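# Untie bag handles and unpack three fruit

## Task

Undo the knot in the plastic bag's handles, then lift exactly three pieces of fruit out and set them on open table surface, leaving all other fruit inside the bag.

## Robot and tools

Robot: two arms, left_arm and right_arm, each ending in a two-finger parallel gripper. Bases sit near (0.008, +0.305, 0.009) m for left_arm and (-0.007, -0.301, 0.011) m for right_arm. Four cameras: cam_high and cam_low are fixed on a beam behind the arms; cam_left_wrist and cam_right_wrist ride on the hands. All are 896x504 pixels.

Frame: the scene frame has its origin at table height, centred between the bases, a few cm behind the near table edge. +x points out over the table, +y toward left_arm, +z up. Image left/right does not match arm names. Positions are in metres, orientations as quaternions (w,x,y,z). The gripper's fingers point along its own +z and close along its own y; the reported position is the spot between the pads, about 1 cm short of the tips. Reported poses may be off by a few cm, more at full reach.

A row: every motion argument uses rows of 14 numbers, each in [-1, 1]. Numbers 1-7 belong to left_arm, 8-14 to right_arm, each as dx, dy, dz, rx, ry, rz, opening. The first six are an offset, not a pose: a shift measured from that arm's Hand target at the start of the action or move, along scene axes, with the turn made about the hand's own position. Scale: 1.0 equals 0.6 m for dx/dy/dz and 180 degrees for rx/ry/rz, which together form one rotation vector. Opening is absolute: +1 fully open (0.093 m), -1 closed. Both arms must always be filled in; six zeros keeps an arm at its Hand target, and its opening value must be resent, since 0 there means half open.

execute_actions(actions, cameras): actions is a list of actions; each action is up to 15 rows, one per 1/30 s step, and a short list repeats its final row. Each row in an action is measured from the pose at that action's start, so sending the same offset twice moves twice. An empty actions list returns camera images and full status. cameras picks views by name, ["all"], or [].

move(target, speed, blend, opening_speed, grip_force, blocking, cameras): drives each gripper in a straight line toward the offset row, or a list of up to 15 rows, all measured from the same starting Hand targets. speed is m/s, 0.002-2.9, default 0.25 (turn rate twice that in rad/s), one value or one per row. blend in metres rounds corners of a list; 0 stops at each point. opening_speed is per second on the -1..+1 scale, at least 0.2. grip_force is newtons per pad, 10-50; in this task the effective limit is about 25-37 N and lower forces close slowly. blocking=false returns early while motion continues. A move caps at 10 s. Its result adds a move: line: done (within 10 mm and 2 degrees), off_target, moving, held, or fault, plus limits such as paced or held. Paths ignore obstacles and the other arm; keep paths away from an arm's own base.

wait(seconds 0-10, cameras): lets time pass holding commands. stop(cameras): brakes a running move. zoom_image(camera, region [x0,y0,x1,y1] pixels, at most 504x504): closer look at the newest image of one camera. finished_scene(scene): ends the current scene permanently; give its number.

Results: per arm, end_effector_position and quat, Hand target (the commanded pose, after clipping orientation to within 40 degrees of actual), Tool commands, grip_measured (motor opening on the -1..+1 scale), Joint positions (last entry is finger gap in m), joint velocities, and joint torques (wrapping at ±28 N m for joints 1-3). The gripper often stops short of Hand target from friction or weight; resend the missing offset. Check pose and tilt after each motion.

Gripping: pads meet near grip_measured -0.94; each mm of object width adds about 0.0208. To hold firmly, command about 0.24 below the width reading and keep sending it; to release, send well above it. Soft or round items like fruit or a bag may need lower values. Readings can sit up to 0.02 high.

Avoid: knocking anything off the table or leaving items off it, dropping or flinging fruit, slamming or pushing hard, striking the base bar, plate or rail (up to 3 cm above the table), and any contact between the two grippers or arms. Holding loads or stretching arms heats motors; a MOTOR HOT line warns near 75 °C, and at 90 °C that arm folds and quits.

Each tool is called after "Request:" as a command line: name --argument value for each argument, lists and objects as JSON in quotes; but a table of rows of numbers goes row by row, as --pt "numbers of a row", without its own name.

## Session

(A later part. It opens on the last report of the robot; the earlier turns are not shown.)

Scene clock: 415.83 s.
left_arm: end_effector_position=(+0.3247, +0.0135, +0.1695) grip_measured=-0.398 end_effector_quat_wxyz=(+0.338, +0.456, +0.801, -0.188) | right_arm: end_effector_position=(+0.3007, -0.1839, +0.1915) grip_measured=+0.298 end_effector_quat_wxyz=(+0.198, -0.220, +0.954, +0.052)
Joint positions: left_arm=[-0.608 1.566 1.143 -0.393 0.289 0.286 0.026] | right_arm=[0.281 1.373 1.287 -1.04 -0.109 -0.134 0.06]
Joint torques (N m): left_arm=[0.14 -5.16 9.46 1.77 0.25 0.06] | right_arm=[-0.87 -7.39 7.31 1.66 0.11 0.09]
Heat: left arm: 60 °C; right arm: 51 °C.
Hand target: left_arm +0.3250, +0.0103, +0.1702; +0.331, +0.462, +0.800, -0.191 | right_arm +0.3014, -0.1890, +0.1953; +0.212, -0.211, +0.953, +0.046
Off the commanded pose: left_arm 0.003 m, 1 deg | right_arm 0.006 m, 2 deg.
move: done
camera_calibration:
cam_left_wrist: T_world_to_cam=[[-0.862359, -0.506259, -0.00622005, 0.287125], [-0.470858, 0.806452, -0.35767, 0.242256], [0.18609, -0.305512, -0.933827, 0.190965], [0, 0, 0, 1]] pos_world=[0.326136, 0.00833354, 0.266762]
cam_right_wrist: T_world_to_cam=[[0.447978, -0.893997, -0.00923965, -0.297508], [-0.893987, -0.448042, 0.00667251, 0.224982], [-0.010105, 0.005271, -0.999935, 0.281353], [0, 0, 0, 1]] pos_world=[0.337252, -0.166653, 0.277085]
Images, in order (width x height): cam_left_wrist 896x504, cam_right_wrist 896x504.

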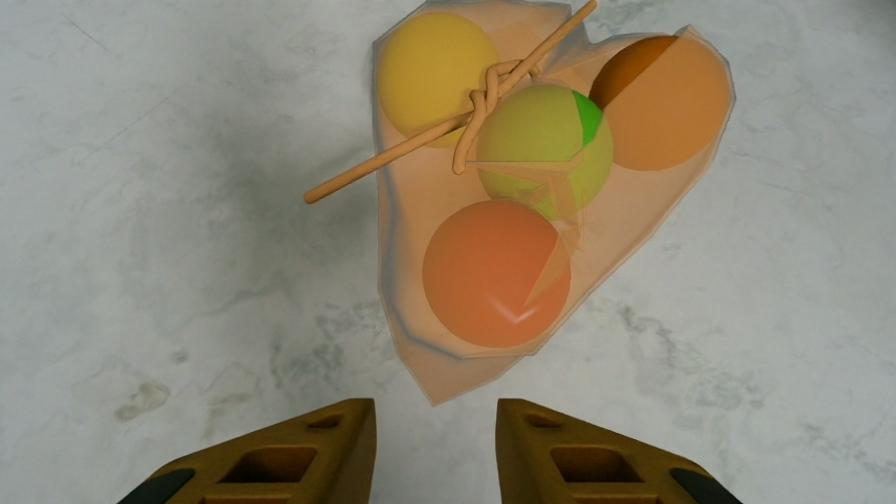

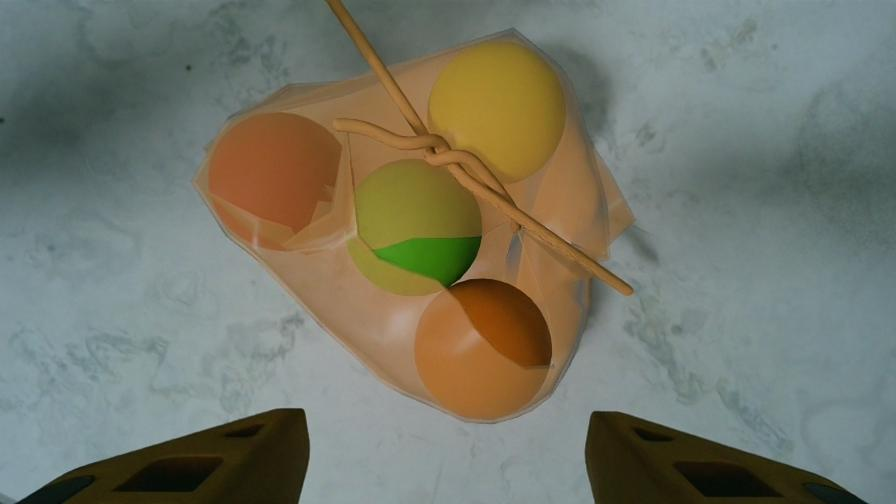

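Request:
move --target '[0.0565,-0.112,-0.061,0,0,0,-0.4,0,0,0,0,0,0,0.3]' --speed 0.12 --cameras '["cam_left_wrist","cam_right_wrist","cam_low"]'

Request:
zoom_image --camera "cam_low" --region '[230, 220, 400, 360]'

Scene clock: 446.03 s.
left_arm: end_effector_position=(+0.3523, -0.0528, +0.1311) grip_measured=-0.398 end_effector_quat_wxyz=(+0.325, +0.467, +0.799, -0.194) | right_arm: end_effector_position=(+0.3007, -0.1839, +0.1915) grip_measured=+0.298 end_effector_quat_wxyz=(+0.198, -0.220, +0.954, +0.052)
Joint positions: left_arm=[-0.698 1.848 1.321 -0.298 0.251 0.236 0.026] | right_arm=[0.281 1.373 1.287 -1.04 -0.109 -0.134 0.06]
Joint torques (N m): left_arm=[0.09 -7.15 9.25 2.01 0.01 -0.1] | right_arm=[-0.9 -7.34 7.27 1.65 0.12 0.08]
Heat: left arm: 59 °C; right arm: 52 °C.
Hand target: left_arm +0.3588, -0.0569, +0.1334; +0.331, +0.462, +0.800, -0.191 | right_arm +0.3014, -0.1890, +0.1953; +0.212, -0.211, +0.953, +0.046
Off the commanded pose: left_arm 0.008 m, 1 deg | right_arm 0.006 m, 2 deg.
move: done
camera_calibration:
cam_left_wrist: T_world_to_cam=[[-0.876329, -0.481659, 0.0072488, 0.281528], [-0.455123, 0.822932, -0.340067, 0.288103], [0.157831, -0.301309, -0.940373, 0.140737], [0, 0, 0, 1]] pos_world=[0.355621, -0.0590832, 0.228279]
cam_right_wrist: T_world_to_cam=[[0.447978, -0.893997, -0.00923965, -0.297508], [-0.893987, -0.448042, 0.00667251, 0.224982], [-0.010105, 0.005271, -0.999935, 0.281353], [0, 0, 0, 1]] pos_world=[0.337252, -0.166653, 0.277085]
Images, in order (width x height): cam_low 896x504, cam_left_wrist 896x504, cam_right_wrist 896x504.

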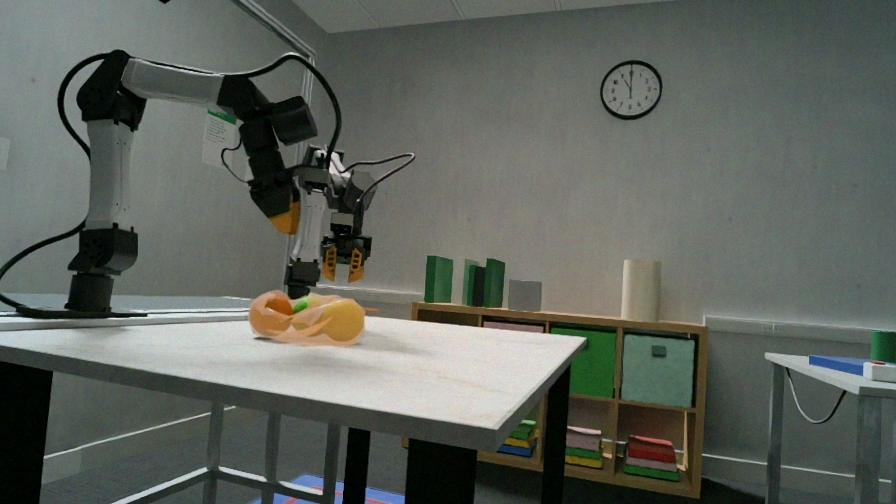

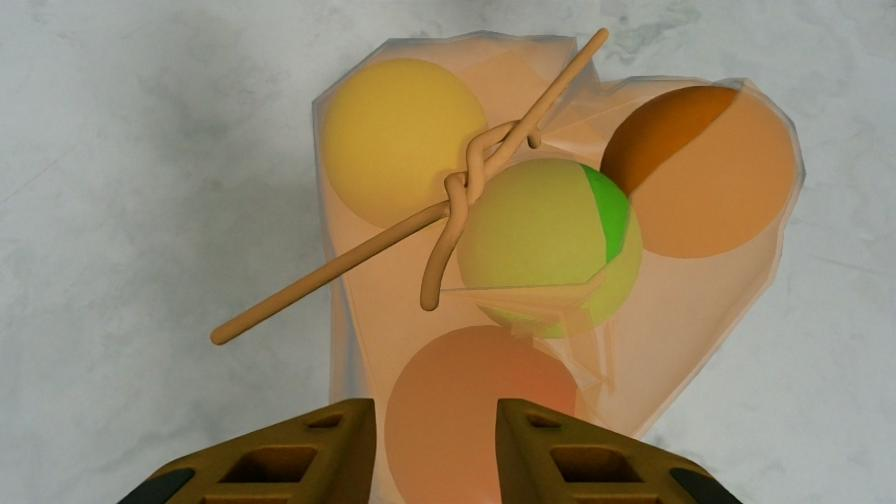

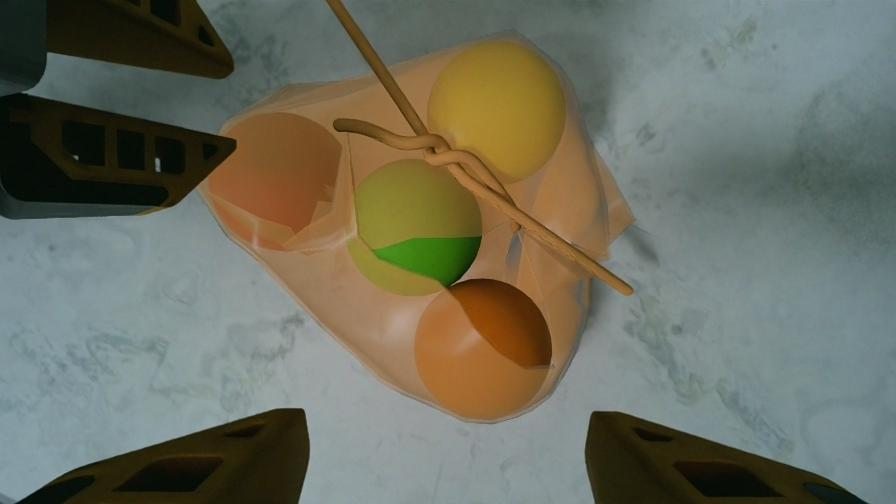

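Scaled by 2.965 from the camera's 896x504 image, which has a finer 1280x720 frame.

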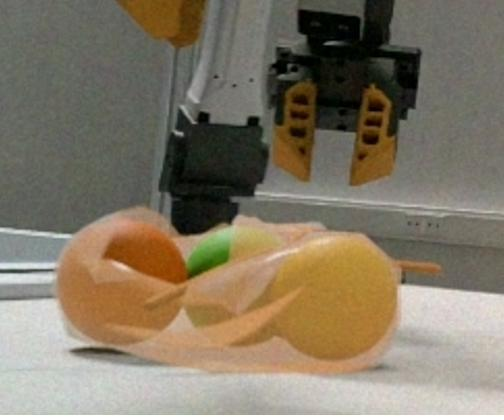

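Request:
move --target '[0.0227,-0.0356,-0.0474,0,0,0,-0.4,0,0,0,0,0,0,0.3]' --speed 0.08 --cameras '["cam_left_wrist","cam_right_wrist","cam_low"]'

Request:
zoom_image --camera "cam_low" --region '[230, 220, 400, 360]'

Scene clock: 466.80 s.
left_arm: end_effector_position=(+0.3666, -0.0737, +0.1042) grip_measured=-0.398 end_effector_quat_wxyz=(+0.326, +0.466, +0.799, -0.194) | right_arm: end_effector_position=(+0.3007, -0.1839, +0.1915) grip_measured=+0.298 end_effector_quat_wxyz=(+0.198, -0.220, +0.954, +0.052)
Joint positions: left_arm=[-0.714 1.967 1.37 -0.223 0.239 0.223 0.026] | right_arm=[0.281 1.373 1.287 -1.04 -0.109 -0.134 0.06]
Joint torques (N m): left_arm=[0.03 -7.69 9.1 2.02 0.05 -0.13] | right_arm=[-0.95 -7.46 7.43 1.69 0.11 0.11]
Heat: left arm: 58 °C; right arm: 51 °C.
Hand target: left_arm +0.3725, -0.0783, +0.1051; +0.331, +0.462, +0.800, -0.191 | right_arm +0.3014, -0.1890, +0.1953; +0.212, -0.211, +0.953, +0.046
Off the commanded pose: left_arm 0.008 m, 1 deg | right_arm 0.006 m, 2 deg.
move: done
camera_calibration:
cam_left_wrist: T_world_to_cam=[[-0.875725, -0.482769, 0.00623408, 0.283949], [-0.455625, 0.822077, -0.34146, 0.302883], [0.159721, -0.301865, -0.939876, 0.106105], [0, 0, 0, 1]] pos_world=[0.369715, -0.0798814, 0.201378]
cam_right_wrist: T_world_to_cam=[[0.447978, -0.893997, -0.00923965, -0.297508], [-0.893987, -0.448042, 0.00667251, 0.224982], [-0.010105, 0.005271, -0.999935, 0.281353], [0, 0, 0, 1]] pos_world=[0.337252, -0.166653, 0.277085]
Images, in order (width x height): cam_low 896x504, cam_left_wrist 896x504, cam_right_wrist 896x504.

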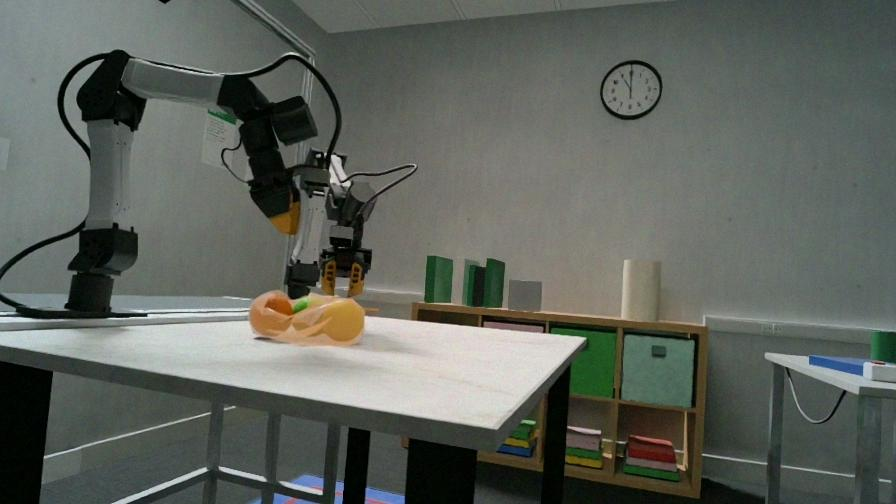

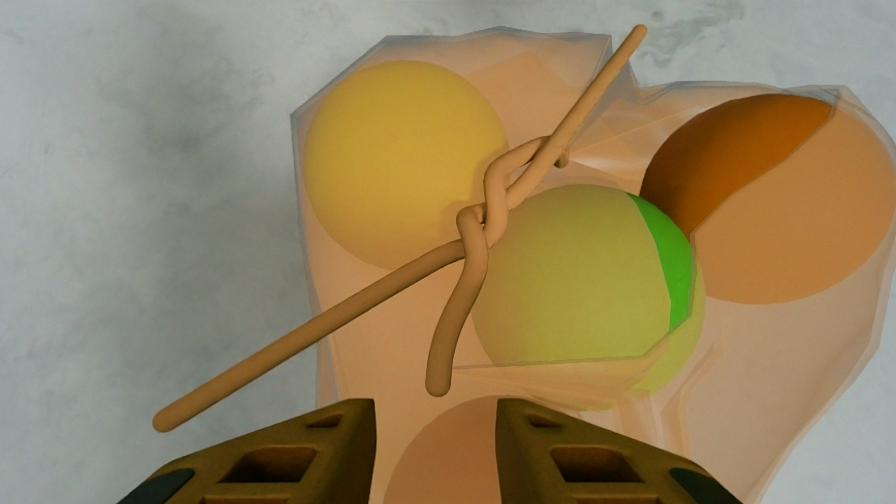

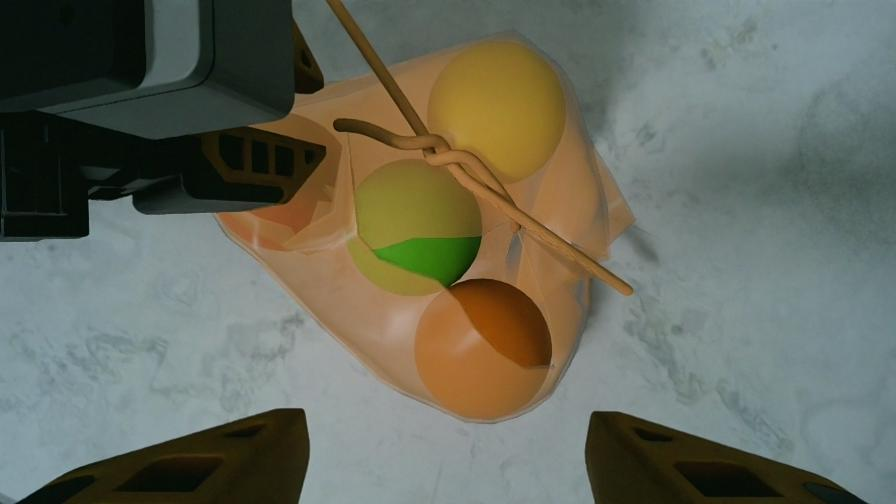

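Scaled by 2.965 from the camera's 896x504 image, which has a finer 1280x720 frame.

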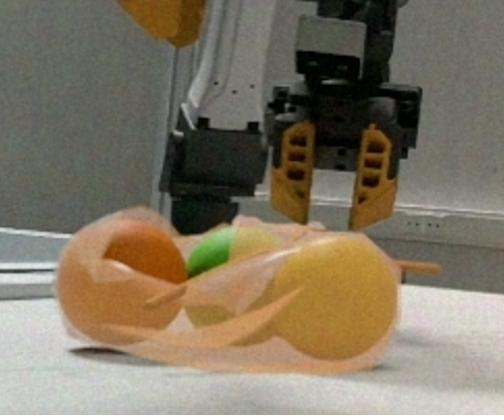

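Request:
move --target '[0.019,-0.027,-0.034,0,0,0,-0.4,0,0,0,0,0,0,0.3]' --speed 0.06 --cameras '["cam_left_wrist","cam_right_wrist","cam_low"]'

Request:
zoom_image --camera "cam_low" --region '[230, 220, 400, 360]'

Scene clock: 485.03 s.
left_arm: end_effector_position=(+0.3798, -0.0914, +0.0891) grip_measured=-0.398 end_effector_quat_wxyz=(+0.332, +0.466, +0.797, -0.196) | right_arm: end_effector_position=(+0.3007, -0.1839, +0.1915) grip_measured=+0.298 end_effector_quat_wxyz=(+0.198, -0.220, +0.954, +0.052)
Joint positions: left_arm=[-0.725 2.059 1.43 -0.174 0.232 0.214 0.026] | right_arm=[0.281 1.373 1.287 -1.04 -0.109 -0.134 0.06]
Joint torques (N m): left_arm=[0.03 -7.95 8.9 1.97 0.01 -0.11] | right_arm=[-0.84 -7.36 7.34 1.66 0.11 0.12]
Heat: left arm: 57 °C; right arm: 51 °C.
Hand target: left_arm +0.3839, -0.0944, +0.0846; +0.331, +0.462, +0.800, -0.191 | right_arm +0.3014, -0.1890, +0.1953; +0.212, -0.211, +0.953, +0.046
Off the commanded pose: left_arm 0.007 m, 1 deg | right_arm 0.006 m, 2 deg.
move: done
camera_calibration:
cam_left_wrist: T_world_to_cam=[[-0.875575, -0.483078, 0.00221867, 0.287402], [-0.452265, 0.818095, -0.355215, 0.317947], [0.169781, -0.31202, -0.934782, 0.0792285], [0, 0, 0, 1]] pos_world=[0.381987, -0.0965524, 0.186363]
cam_right_wrist: T_world_to_cam=[[0.447978, -0.893997, -0.00923965, -0.297508], [-0.893987, -0.448042, 0.00667251, 0.224982], [-0.010105, 0.005271, -0.999935, 0.281353], [0, 0, 0, 1]] pos_world=[0.337252, -0.166653, 0.277085]
Images, in order (width x height): cam_low 896x504, cam_left_wrist 896x504, cam_right_wrist 896x504.

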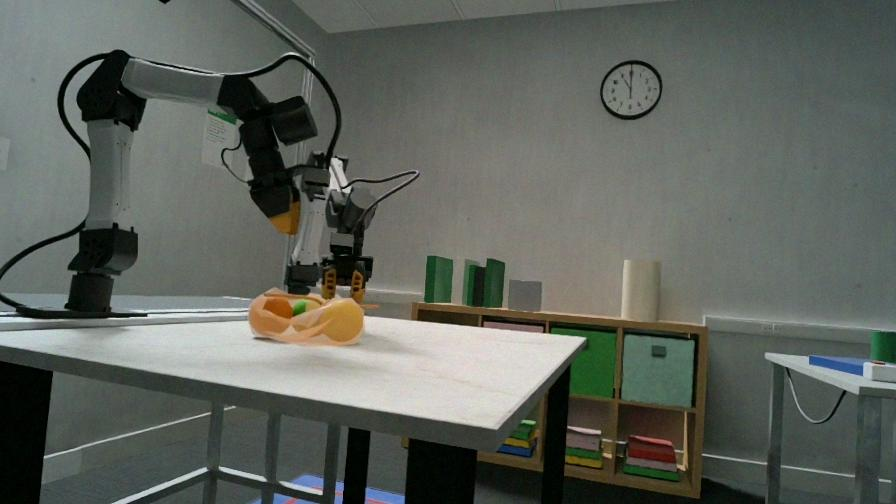

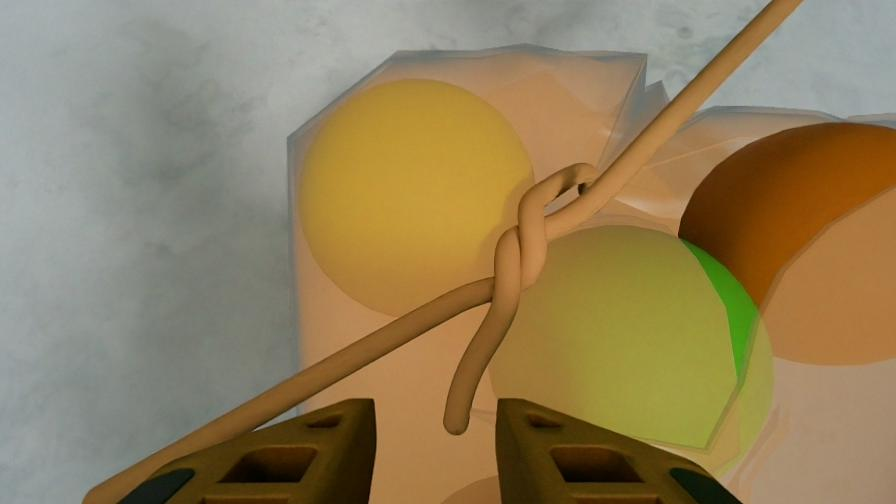

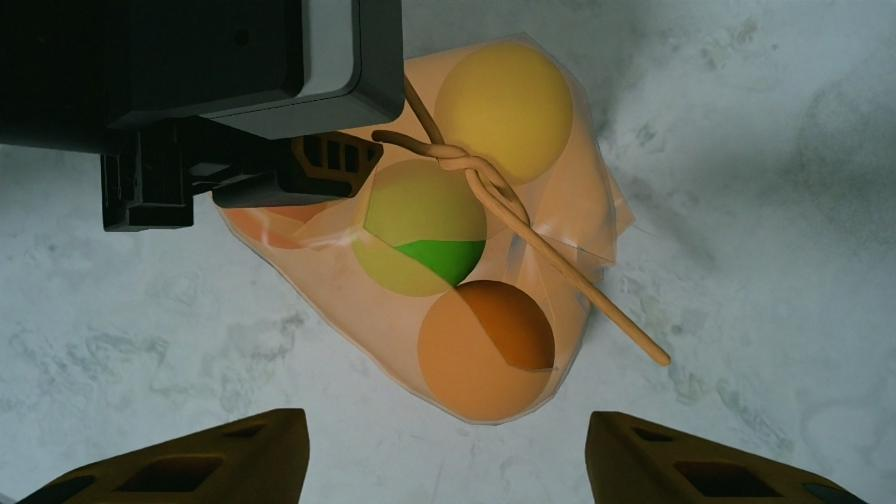

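Scaled by 2.965 from the camera's 896x504 image, which has a finer 1280x720 frame.

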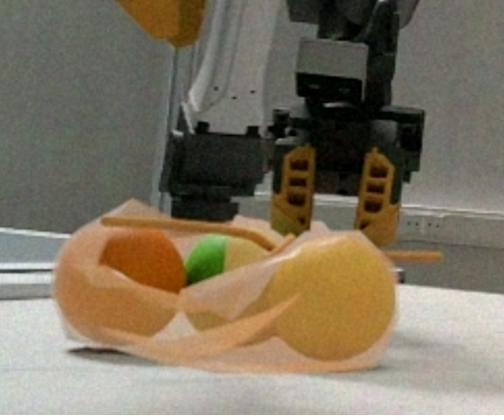

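Request:
move --pt "-0.003 -0.002 0 0 0 0 -0.68 0 0 0 0 0 0 0.3" --pt "0.003 -0.012 -0.014 0 0 0 -0.68 0 0 0 0 0 0 0.3" --speed 0.05 --cameras '["cam_left_wrist","cam_right_wrist","cam_low"]'

Request:
zoom_image --camera "cam_low" --region '[230, 220, 400, 360]'

Scene clock: 502.80 s.
left_arm: end_effector_position=(+0.3834, -0.1001, +0.0854) grip_measured=-0.678 end_effector_quat_wxyz=(+0.339, +0.465, +0.794, -0.198) | right_arm: end_effector_position=(+0.3007, -0.1839, +0.1915) grip_measured=+0.298 end_effector_quat_wxyz=(+0.198, -0.220, +0.954, +0.052)
Joint positions: left_arm=[-0.734 2.089 1.45 -0.147 0.227 0.207 0.013] | right_arm=[0.281 1.373 1.287 -1.04 -0.109 -0.134 0.06]
Joint torques (N m): left_arm=[-0.12 -7.84 8.62 1.92 -0.01 -0.12] | right_arm=[-0.95 -7.36 7.39 1.66 0.1 0.08]
Heat: left arm: 57 °C; right arm: 51 °C.
Hand target: left_arm +0.3857, -0.1017, +0.0762; +0.331, +0.462, +0.800, -0.191 | right_arm +0.3014, -0.1890, +0.1953; +0.212, -0.211, +0.953, +0.046
Off the commanded pose: left_arm 0.010 m, 1 deg | right_arm 0.006 m, 2 deg.
move: done
camera_calibration:
cam_left_wrist: T_world_to_cam=[[-0.875796, -0.48268, -0.000999313, 0.286722], [-0.448369, 0.814304, -0.368611, 0.324576], [0.178735, -0.32238, -0.929583, 0.067578], [0, 0, 0, 1]] pos_world=[0.384561, -0.104123, 0.182748]
cam_right_wrist: T_world_to_cam=[[0.447978, -0.893997, -0.00923965, -0.297508], [-0.893987, -0.448042, 0.00667251, 0.224982], [-0.010105, 0.005271, -0.999935, 0.281353], [0, 0, 0, 1]] pos_world=[0.337252, -0.166653, 0.277085]
Images, in order (width x height): cam_low 896x504, cam_left_wrist 896x504, cam_right_wrist 896x504.

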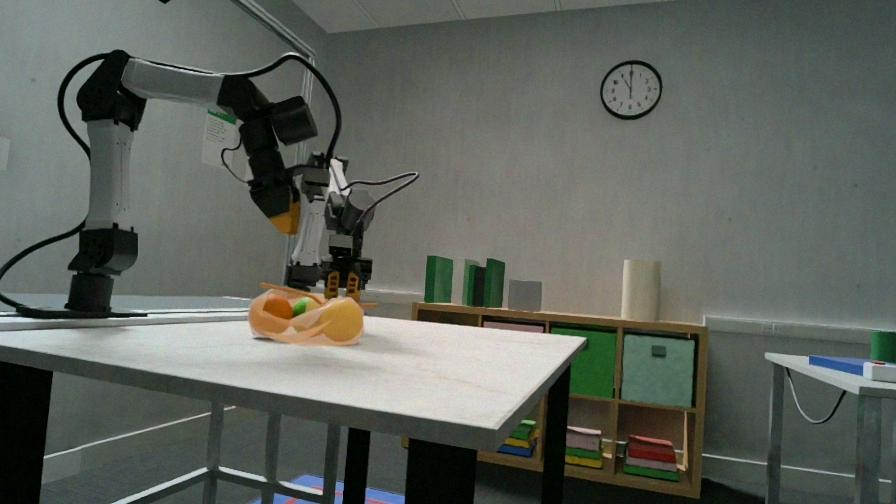

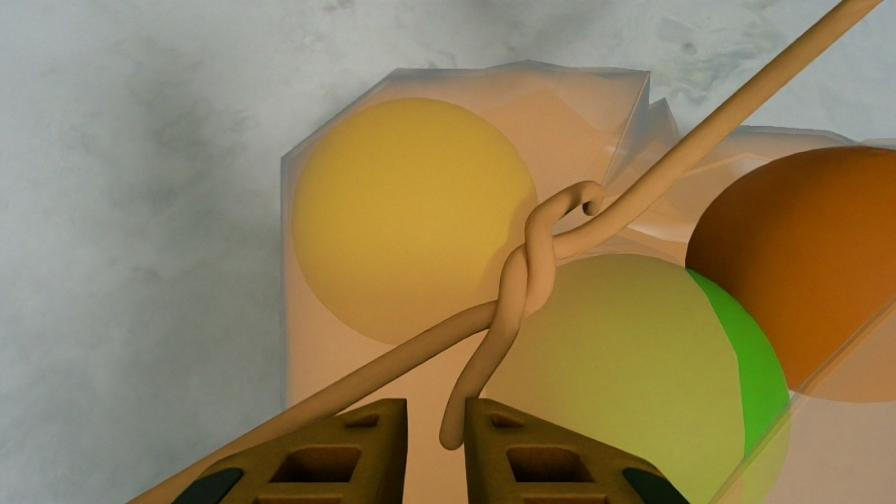

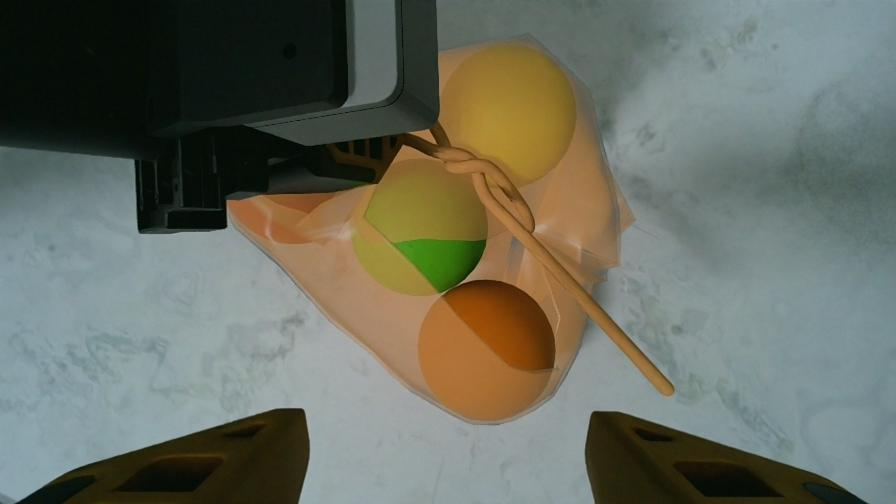

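Scaled by 2.965 from the camera's 896x504 image, which has a finer 1280x720 frame.

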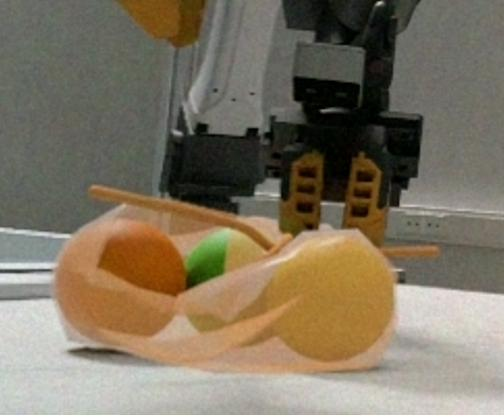

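Request:
move --target '[0,0,0,0,0,0,-1,0,0,0,0,0,0,0.3]' --opening_speed 0.5 --cameras '["cam_left_wrist"]'

Scene clock: 511.90 s.
left_arm: end_effector_position=(+0.3835, -0.1002, +0.0855) grip_measured=-0.979 end_effector_quat_wxyz=(+0.339, +0.465, +0.794, -0.198) | right_arm: end_effector_position=(+0.3007, -0.1839, +0.1915) grip_measured=+0.298 end_effector_quat_wxyz=(+0.198, -0.220, +0.954, +0.052)
Joint positions: left_arm=[-0.734 2.089 1.45 -0.147 0.227 0.206 0] | right_arm=[0.281 1.373 1.287 -1.04 -0.109 -0.134 0.06]
Joint torques (N m): left_arm=[-0.06 -7.83 8.64 1.91 -0.02 -0.11] | right_arm=[-0.87 -7.38 7.38 1.66 0.08 0.1]
Heat: left arm: 58 °C; right arm: 51 °C.
Hand target: left_arm +0.3857, -0.1018, +0.0762; +0.331, +0.462, +0.800, -0.191 | right_arm +0.3014, -0.1890, +0.1953; +0.212, -0.211, +0.953, +0.046
Off the commanded pose: left_arm 0.010 m, 1 deg | right_arm 0.006 m, 2 deg.
move: done
camera_calibration:
cam_left_wrist: T_world_to_cam=[[-0.875658, -0.482931, -0.000955004, 0.286674], [-0.448478, 0.813917, -0.369332, 0.32487], [0.179139, -0.32298, -0.929297, 0.0673504], [0, 0, 0, 1]] pos_world=[0.38466, -0.104221, 0.182847]
Images, in order (width x height): cam_left_wrist 896x504.

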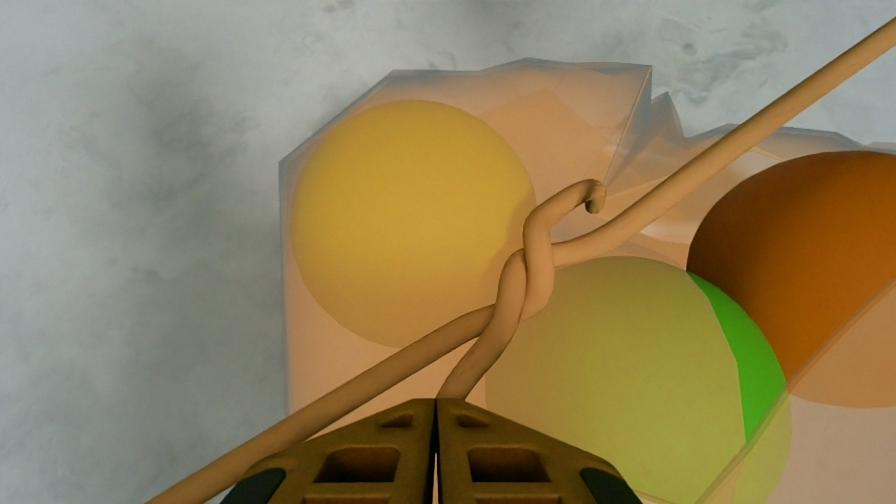

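Request:
move --target '[-0.01,0.017,0.02,0,0,0,-1,0,0,0,0,0,0,0.3]' --speed 0.05 --cameras '["cam_left_wrist"]'

Scene clock: 529.10 s.
left_arm: end_effector_position=(+0.3835, -0.1002, +0.0855) grip_measured=-0.979 end_effector_quat_wxyz=(+0.339, +0.465, +0.794, -0.198) | right_arm: end_effector_position=(+0.3008, -0.1839, +0.1915) grip_measured=+0.298 end_effector_quat_wxyz=(+0.199, -0.220, +0.954, +0.052)
Joint positions: left_arm=[-0.734 2.089 1.45 -0.147 0.227 0.206 0] | right_arm=[0.281 1.373 1.287 -1.04 -0.109 -0.134 0.06]
Joint torques (N m): left_arm=[0.59 -11.99 5.85 1.71 0.05 -0.05] | right_arm=[-0.83 -7.51 7.47 1.65 0.09 0.1]
Heat: left arm: 58 °C; right arm: 51 °C.
Hand target: left_arm +0.3797, -0.0916, +0.0882; +0.331, +0.462, +0.800, -0.191 | right_arm +0.3015, -0.1890, +0.1954; +0.212, -0.211, +0.953, +0.046
Off the commanded pose: left_arm 0.010 m, 1 deg | right_arm 0.006 m, 2 deg.
move: done
camera_calibration:
cam_left_wrist: T_world_to_cam=[[-0.875658, -0.482931, -0.000955004, 0.286674], [-0.448478, 0.813917, -0.369332, 0.32487], [0.179139, -0.32298, -0.929297, 0.0673504], [0, 0, 0, 1]] pos_world=[0.38466, -0.104221, 0.182847]
Images, in order (width x height): cam_left_wrist 896x504.

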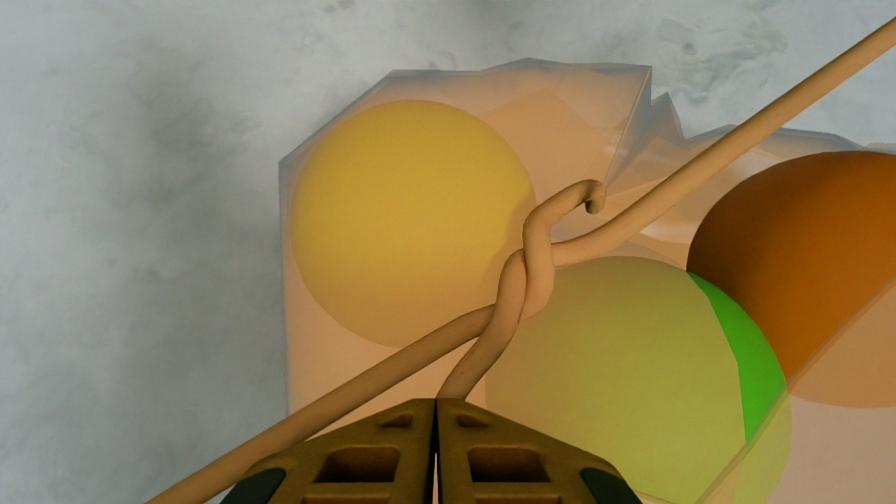

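Request:
move --target '[-0.01,0.017,0.02,0,0,0,-1,0,0,0,0,0,0,0.3]' --speed 0.05 --cameras '["cam_left_wrist"]'

Scene clock: 535.33 s.
left_arm: end_effector_position=(+0.3765, -0.0896, +0.0954) grip_measured=-0.979 end_effector_quat_wxyz=(+0.334, +0.463, +0.797, -0.196) | right_arm: end_effector_position=(+0.3008, -0.1839, +0.1915) grip_measured=+0.298 end_effector_quat_wxyz=(+0.199, -0.220, +0.954, +0.052)
Joint positions: left_arm=[-0.728 2.035 1.418 -0.181 0.227 0.206 0] | right_arm=[0.281 1.373 1.287 -1.04 -0.109 -0.134 0.06]
Joint torques (N m): left_arm=[0.81 -11.84 5.71 1.82 0.1 0.02] | right_arm=[-0.87 -7.28 7.36 1.64 0.12 0.11]
Heat: left arm: 57 °C; right arm: 51 °C.
Hand target: left_arm +0.3737, -0.0813, +0.1003; +0.331, +0.462, +0.800, -0.191 | right_arm +0.3014, -0.1890, +0.1954; +0.212, -0.211, +0.953, +0.046
Off the commanded pose: left_arm 0.010 m, 1 deg | right_arm 0.006 m, 2 deg.
move: done
camera_calibration:
cam_left_wrist: T_world_to_cam=[[-0.872804, -0.488064, 0.00280259, 0.283837], [-0.456494, 0.81429, -0.358533, 0.318753], [0.172705, -0.314208, -0.933513, 0.0849172], [0, 0, 0, 1]] pos_world=[0.378577, -0.0943452, 0.192759]
Images, in order (width x height): cam_left_wrist 896x504.

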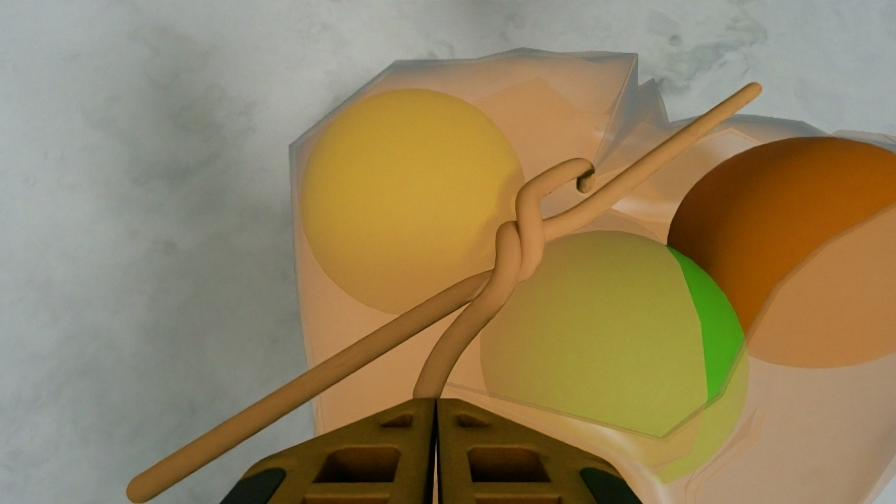

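Request:
move --target '[-0.012,0.02,0.024,0,0,0,-0.55,0,0,0,0,0,0,0.3]' --speed 0.06 --cameras '["cam_left_wrist","cam_right_wrist"]'

Request:
zoom_image --camera "cam_left_wrist" --region '[300, 150, 650, 504]'

Scene clock: 550.50 s.
left_arm: end_effector_position=(+0.3706, -0.0773, +0.1116) grip_measured=-0.552 end_effector_quat_wxyz=(+0.336, +0.460, +0.799, -0.194) | right_arm: end_effector_position=(+0.3008, -0.1839, +0.1915) grip_measured=+0.298 end_effector_quat_wxyz=(+0.199, -0.220, +0.954, +0.052)
Joint positions: left_arm=[-0.718 1.966 1.385 -0.215 0.227 0.21 0.019] | right_arm=[0.281 1.373 1.287 -1.04 -0.109 -0.134 0.06]
Joint torques (N m): left_arm=[0.83 -11.25 5.78 1.79 0.15 0.06] | right_arm=[-0.83 -7.47 7.35 1.68 0.11 0.11]
Heat: left arm: 54 °C; right arm: 51 °C.
Hand target: left_arm +0.3664, -0.0694, +0.1147; +0.331, +0.462, +0.800, -0.191 | right_arm +0.3014, -0.1890, +0.1954; +0.212, -0.211, +0.953, +0.046
Off the commanded pose: left_arm 0.010 m, 1 deg | right_arm 0.006 m, 2 deg.
move: done
camera_calibration:
cam_left_wrist: T_world_to_cam=[[-0.869124, -0.494595, -0.000214125, 0.283092], [-0.461365, 0.810887, -0.360005, 0.313552], [0.17823, -0.31279, -0.93295, 0.102918], [0, 0, 0, 1]] pos_world=[0.37236, -0.082048, 0.208958]
cam_right_wrist: T_world_to_cam=[[0.447982, -0.893995, -0.00919469, -0.297566], [-0.893989, -0.448044, 0.00635949, 0.225158], [-0.00980498, 0.00537102, -0.999938, 0.28137], [0, 0, 0, 1]] pos_world=[0.337352, -0.166653, 0.277185]
Images, in order (width x height): cam_left_wrist 896x504, cam_right_wrist 896x504.

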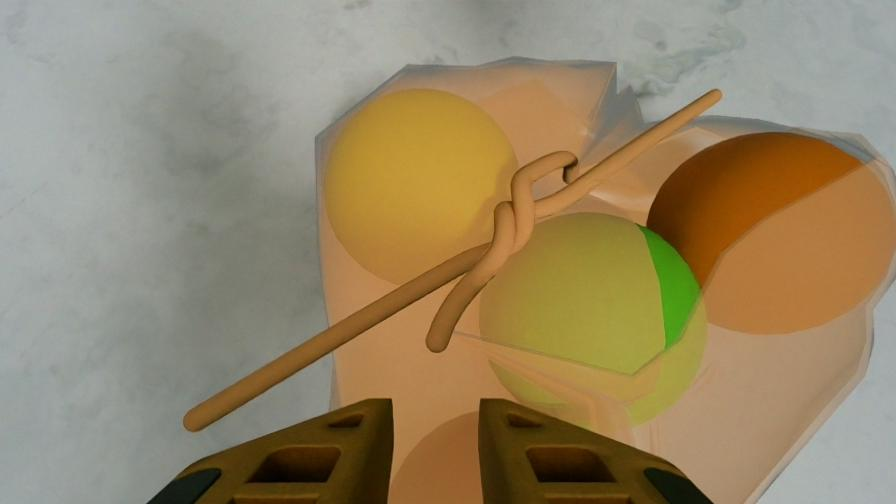

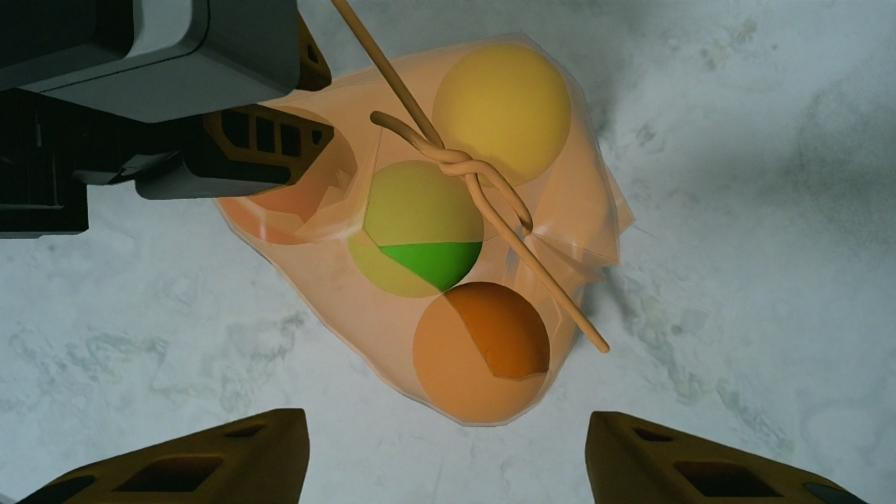

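Scaled by 1.424 from the camera's 896x504 image, which has a finer 1280x720 frame.

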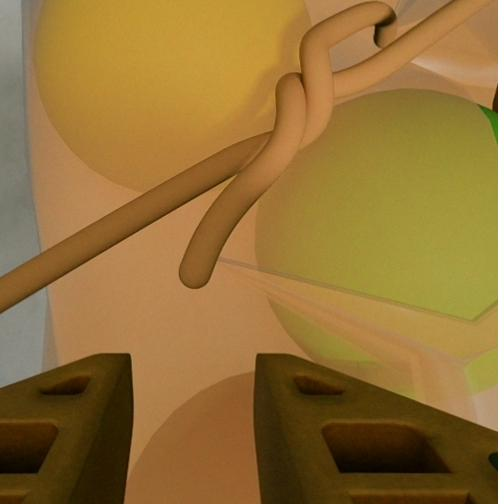

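Request:
move --target '[0.021,-0.044,-0.052,0,0,0,-0.69,0,0,0,0,0,0,0.3]' --speed 0.06 --cameras '["cam_left_wrist","cam_right_wrist"]'

Request:
zoom_image --camera "cam_left_wrist" --region '[300, 150, 650, 504]'

Scene clock: 592.07 s.
left_arm: end_effector_position=(+0.3758, -0.0942, +0.0899) grip_measured=-0.688 end_effector_quat_wxyz=(+0.336, +0.466, +0.795, -0.197) | right_arm: end_effector_position=(+0.3008, -0.1839, +0.1915) grip_measured=+0.298 end_effector_quat_wxyz=(+0.199, -0.220, +0.954, +0.052)
Joint positions: left_arm=[-0.735 2.051 1.415 -0.156 0.226 0.207 0.012] | right_arm=[0.281 1.373 1.287 -1.04 -0.109 -0.134 0.06]
Joint torques (N m): left_arm=[0.01 -7.83 8.76 1.91 -0.01 -0.1] | right_arm=[-0.91 -7.3 7.3 1.66 0.1 0.09]
Heat: left arm: 58 °C; right arm: 51 °C.
Hand target: left_arm +0.3790, -0.0957, +0.0833; +0.331, +0.462, +0.800, -0.191 | right_arm +0.3014, -0.1890, +0.1954; +0.212, -0.211, +0.953, +0.046
Off the commanded pose: left_arm 0.007 m, 1 deg | right_arm 0.006 m, 2 deg.
move: done
camera_calibration:
cam_left_wrist: T_world_to_cam=[[-0.876312, -0.481744, -0.0000501966, 0.28314], [-0.448815, 0.816452, -0.363279, 0.318008], [0.175048, -0.318323, -0.93168, 0.0769733], [0, 0, 0, 1]] pos_world=[0.377372, -0.0987347, 0.187254]
cam_right_wrist: T_world_to_cam=[[0.447982, -0.893995, -0.00919469, -0.297566], [-0.893989, -0.448044, 0.00635949, 0.225158], [-0.00980498, 0.00537102, -0.999938, 0.28137], [0, 0, 0, 1]] pos_world=[0.337352, -0.166653, 0.277185]
Images, in order (width x height): cam_left_wrist 896x504, cam_right_wrist 896x504.

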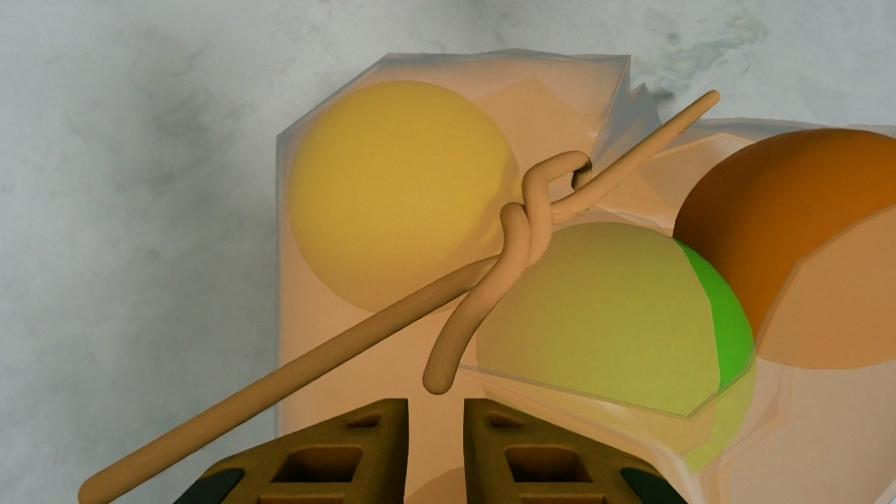

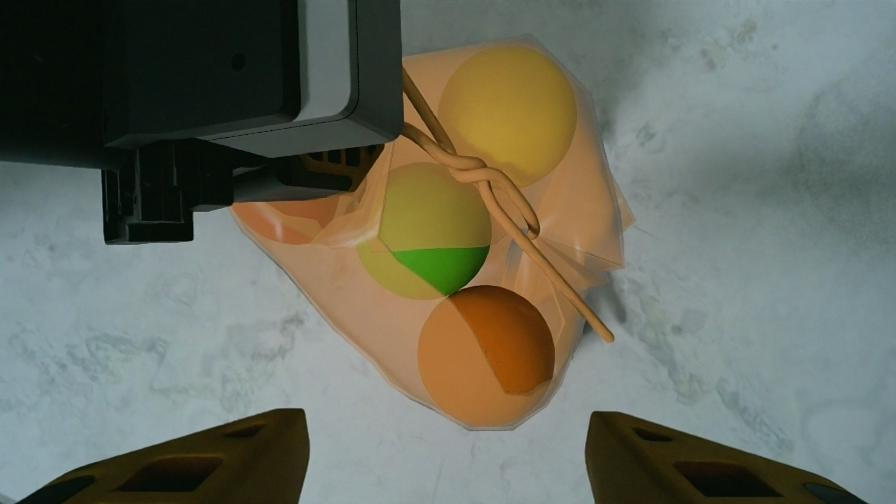

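Scaled by 1.424 from the camera's 896x504 image, which has a finer 1280x720 frame.

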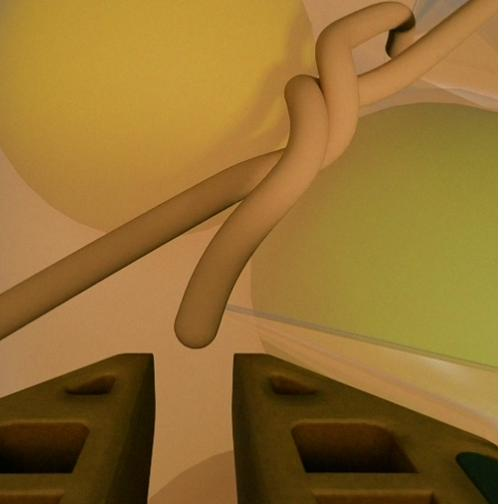

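Request:
move --target '[0.015,-0.03,-0.045,0,0,0,-0.66,0,0,0,0,0,0,0.3]' --speed 0.06 --cameras '["cam_left_wrist","cam_right_wrist","cam_low"]'

Request:
zoom_image --camera "cam_left_wrist" --region '[300, 150, 650, 504]'

Request:
zoom_image --camera "cam_low" --region '[230, 220, 400, 360]'

Scene clock: 603.50 s.
left_arm: end_effector_position=(+0.3913, -0.1195, +0.0842) grip_measured=-0.662 end_effector_quat_wxyz=(+0.364, +0.463, +0.781, -0.208) | right_arm: end_effector_position=(+0.3008, -0.1839, +0.1915) grip_measured=+0.298 end_effector_quat_wxyz=(+0.199, -0.220, +0.954, +0.052)
Joint positions: left_arm=[-0.75 2.139 1.479 -0.063 0.222 0.193 0.013] | right_arm=[0.281 1.373 1.287 -1.04 -0.109 -0.134 0.06]
Joint torques (N m): left_arm=[0.02 -7.25 7.62 1.67 -0.09 -0.09] | right_arm=[-0.85 -7.47 7.51 1.66 0.09 0.08]
Heat: left arm: 55 °C; right arm: 51 °C.
Hand target: left_arm +0.3881, -0.1136, +0.0564; +0.331, +0.462, +0.800, -0.191 | right_arm +0.3014, -0.1890, +0.1954; +0.212, -0.211, +0.953, +0.046
Off the commanded pose: left_arm 0.029 m, 5 deg | right_arm 0.006 m, 2 deg.
move: off_target (left_arm)
camera_calibration:
cam_left_wrist: T_world_to_cam=[[-0.877772, -0.478901, -0.0130637, 0.286493], [-0.429172, 0.798157, -0.422795, 0.338637], [0.212904, -0.365511, -0.906131, 0.0382551], [0, 0, 0, 1]] pos_world=[0.388665, -0.119101, 0.181581]
cam_right_wrist: T_world_to_cam=[[0.447982, -0.893995, -0.00919469, -0.297566], [-0.893989, -0.448044, 0.00635949, 0.225158], [-0.00980498, 0.00537102, -0.999938, 0.28137], [0, 0, 0, 1]] pos_world=[0.337352, -0.166653, 0.277185]
Images, in order (width x height): cam_low 896x504, cam_left_wrist 896x504, cam_right_wrist 896x504.

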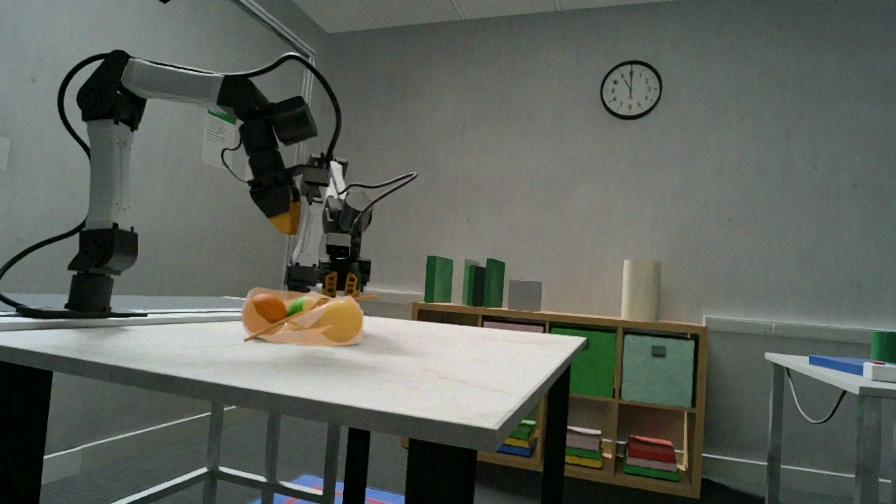

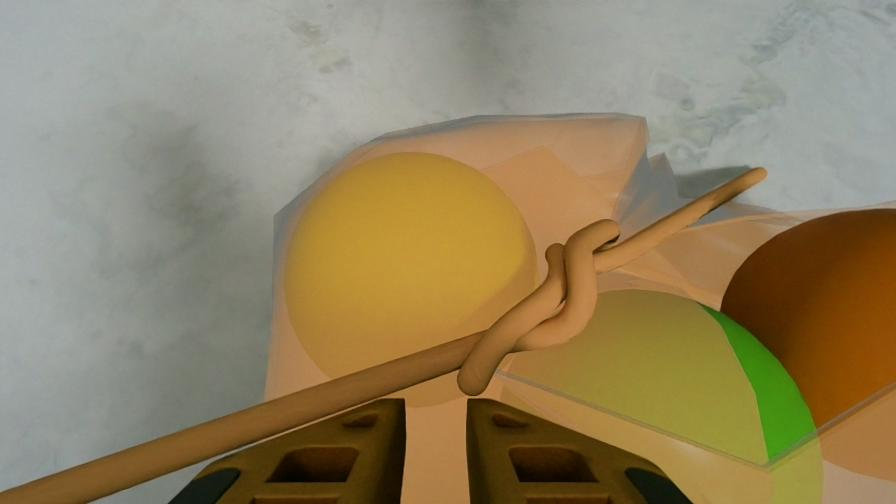

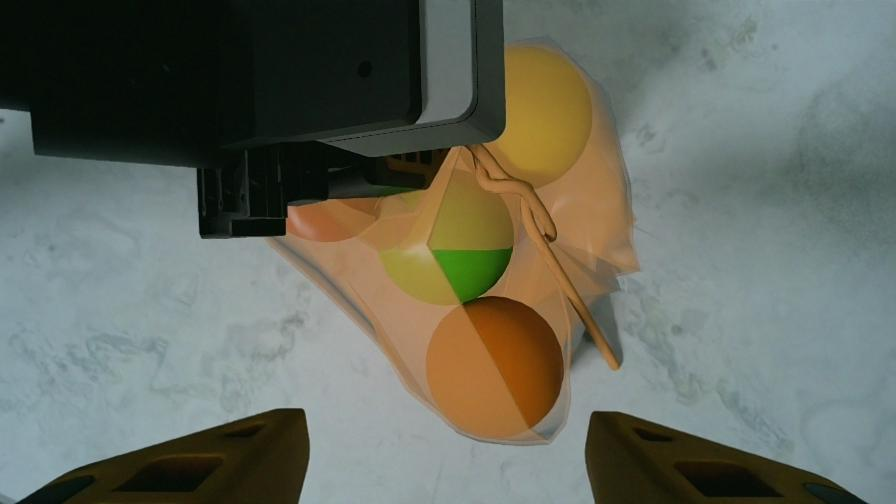

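Scaled by 1.424 from the camera's 896x504 image, which has a finer 1280x720 frame.

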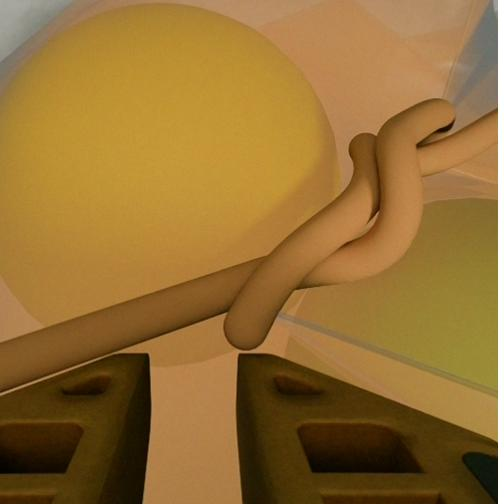

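Scaled by 2.965 from the camera's 896x504 image, which has a finer 1280x720 frame.

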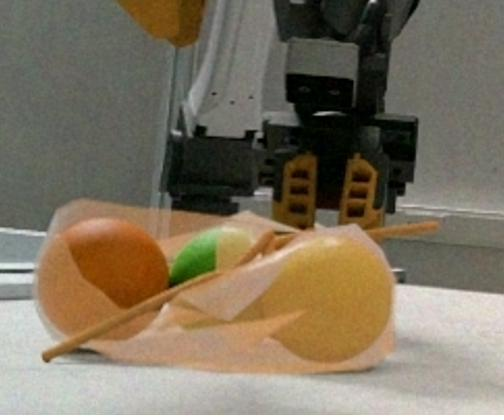

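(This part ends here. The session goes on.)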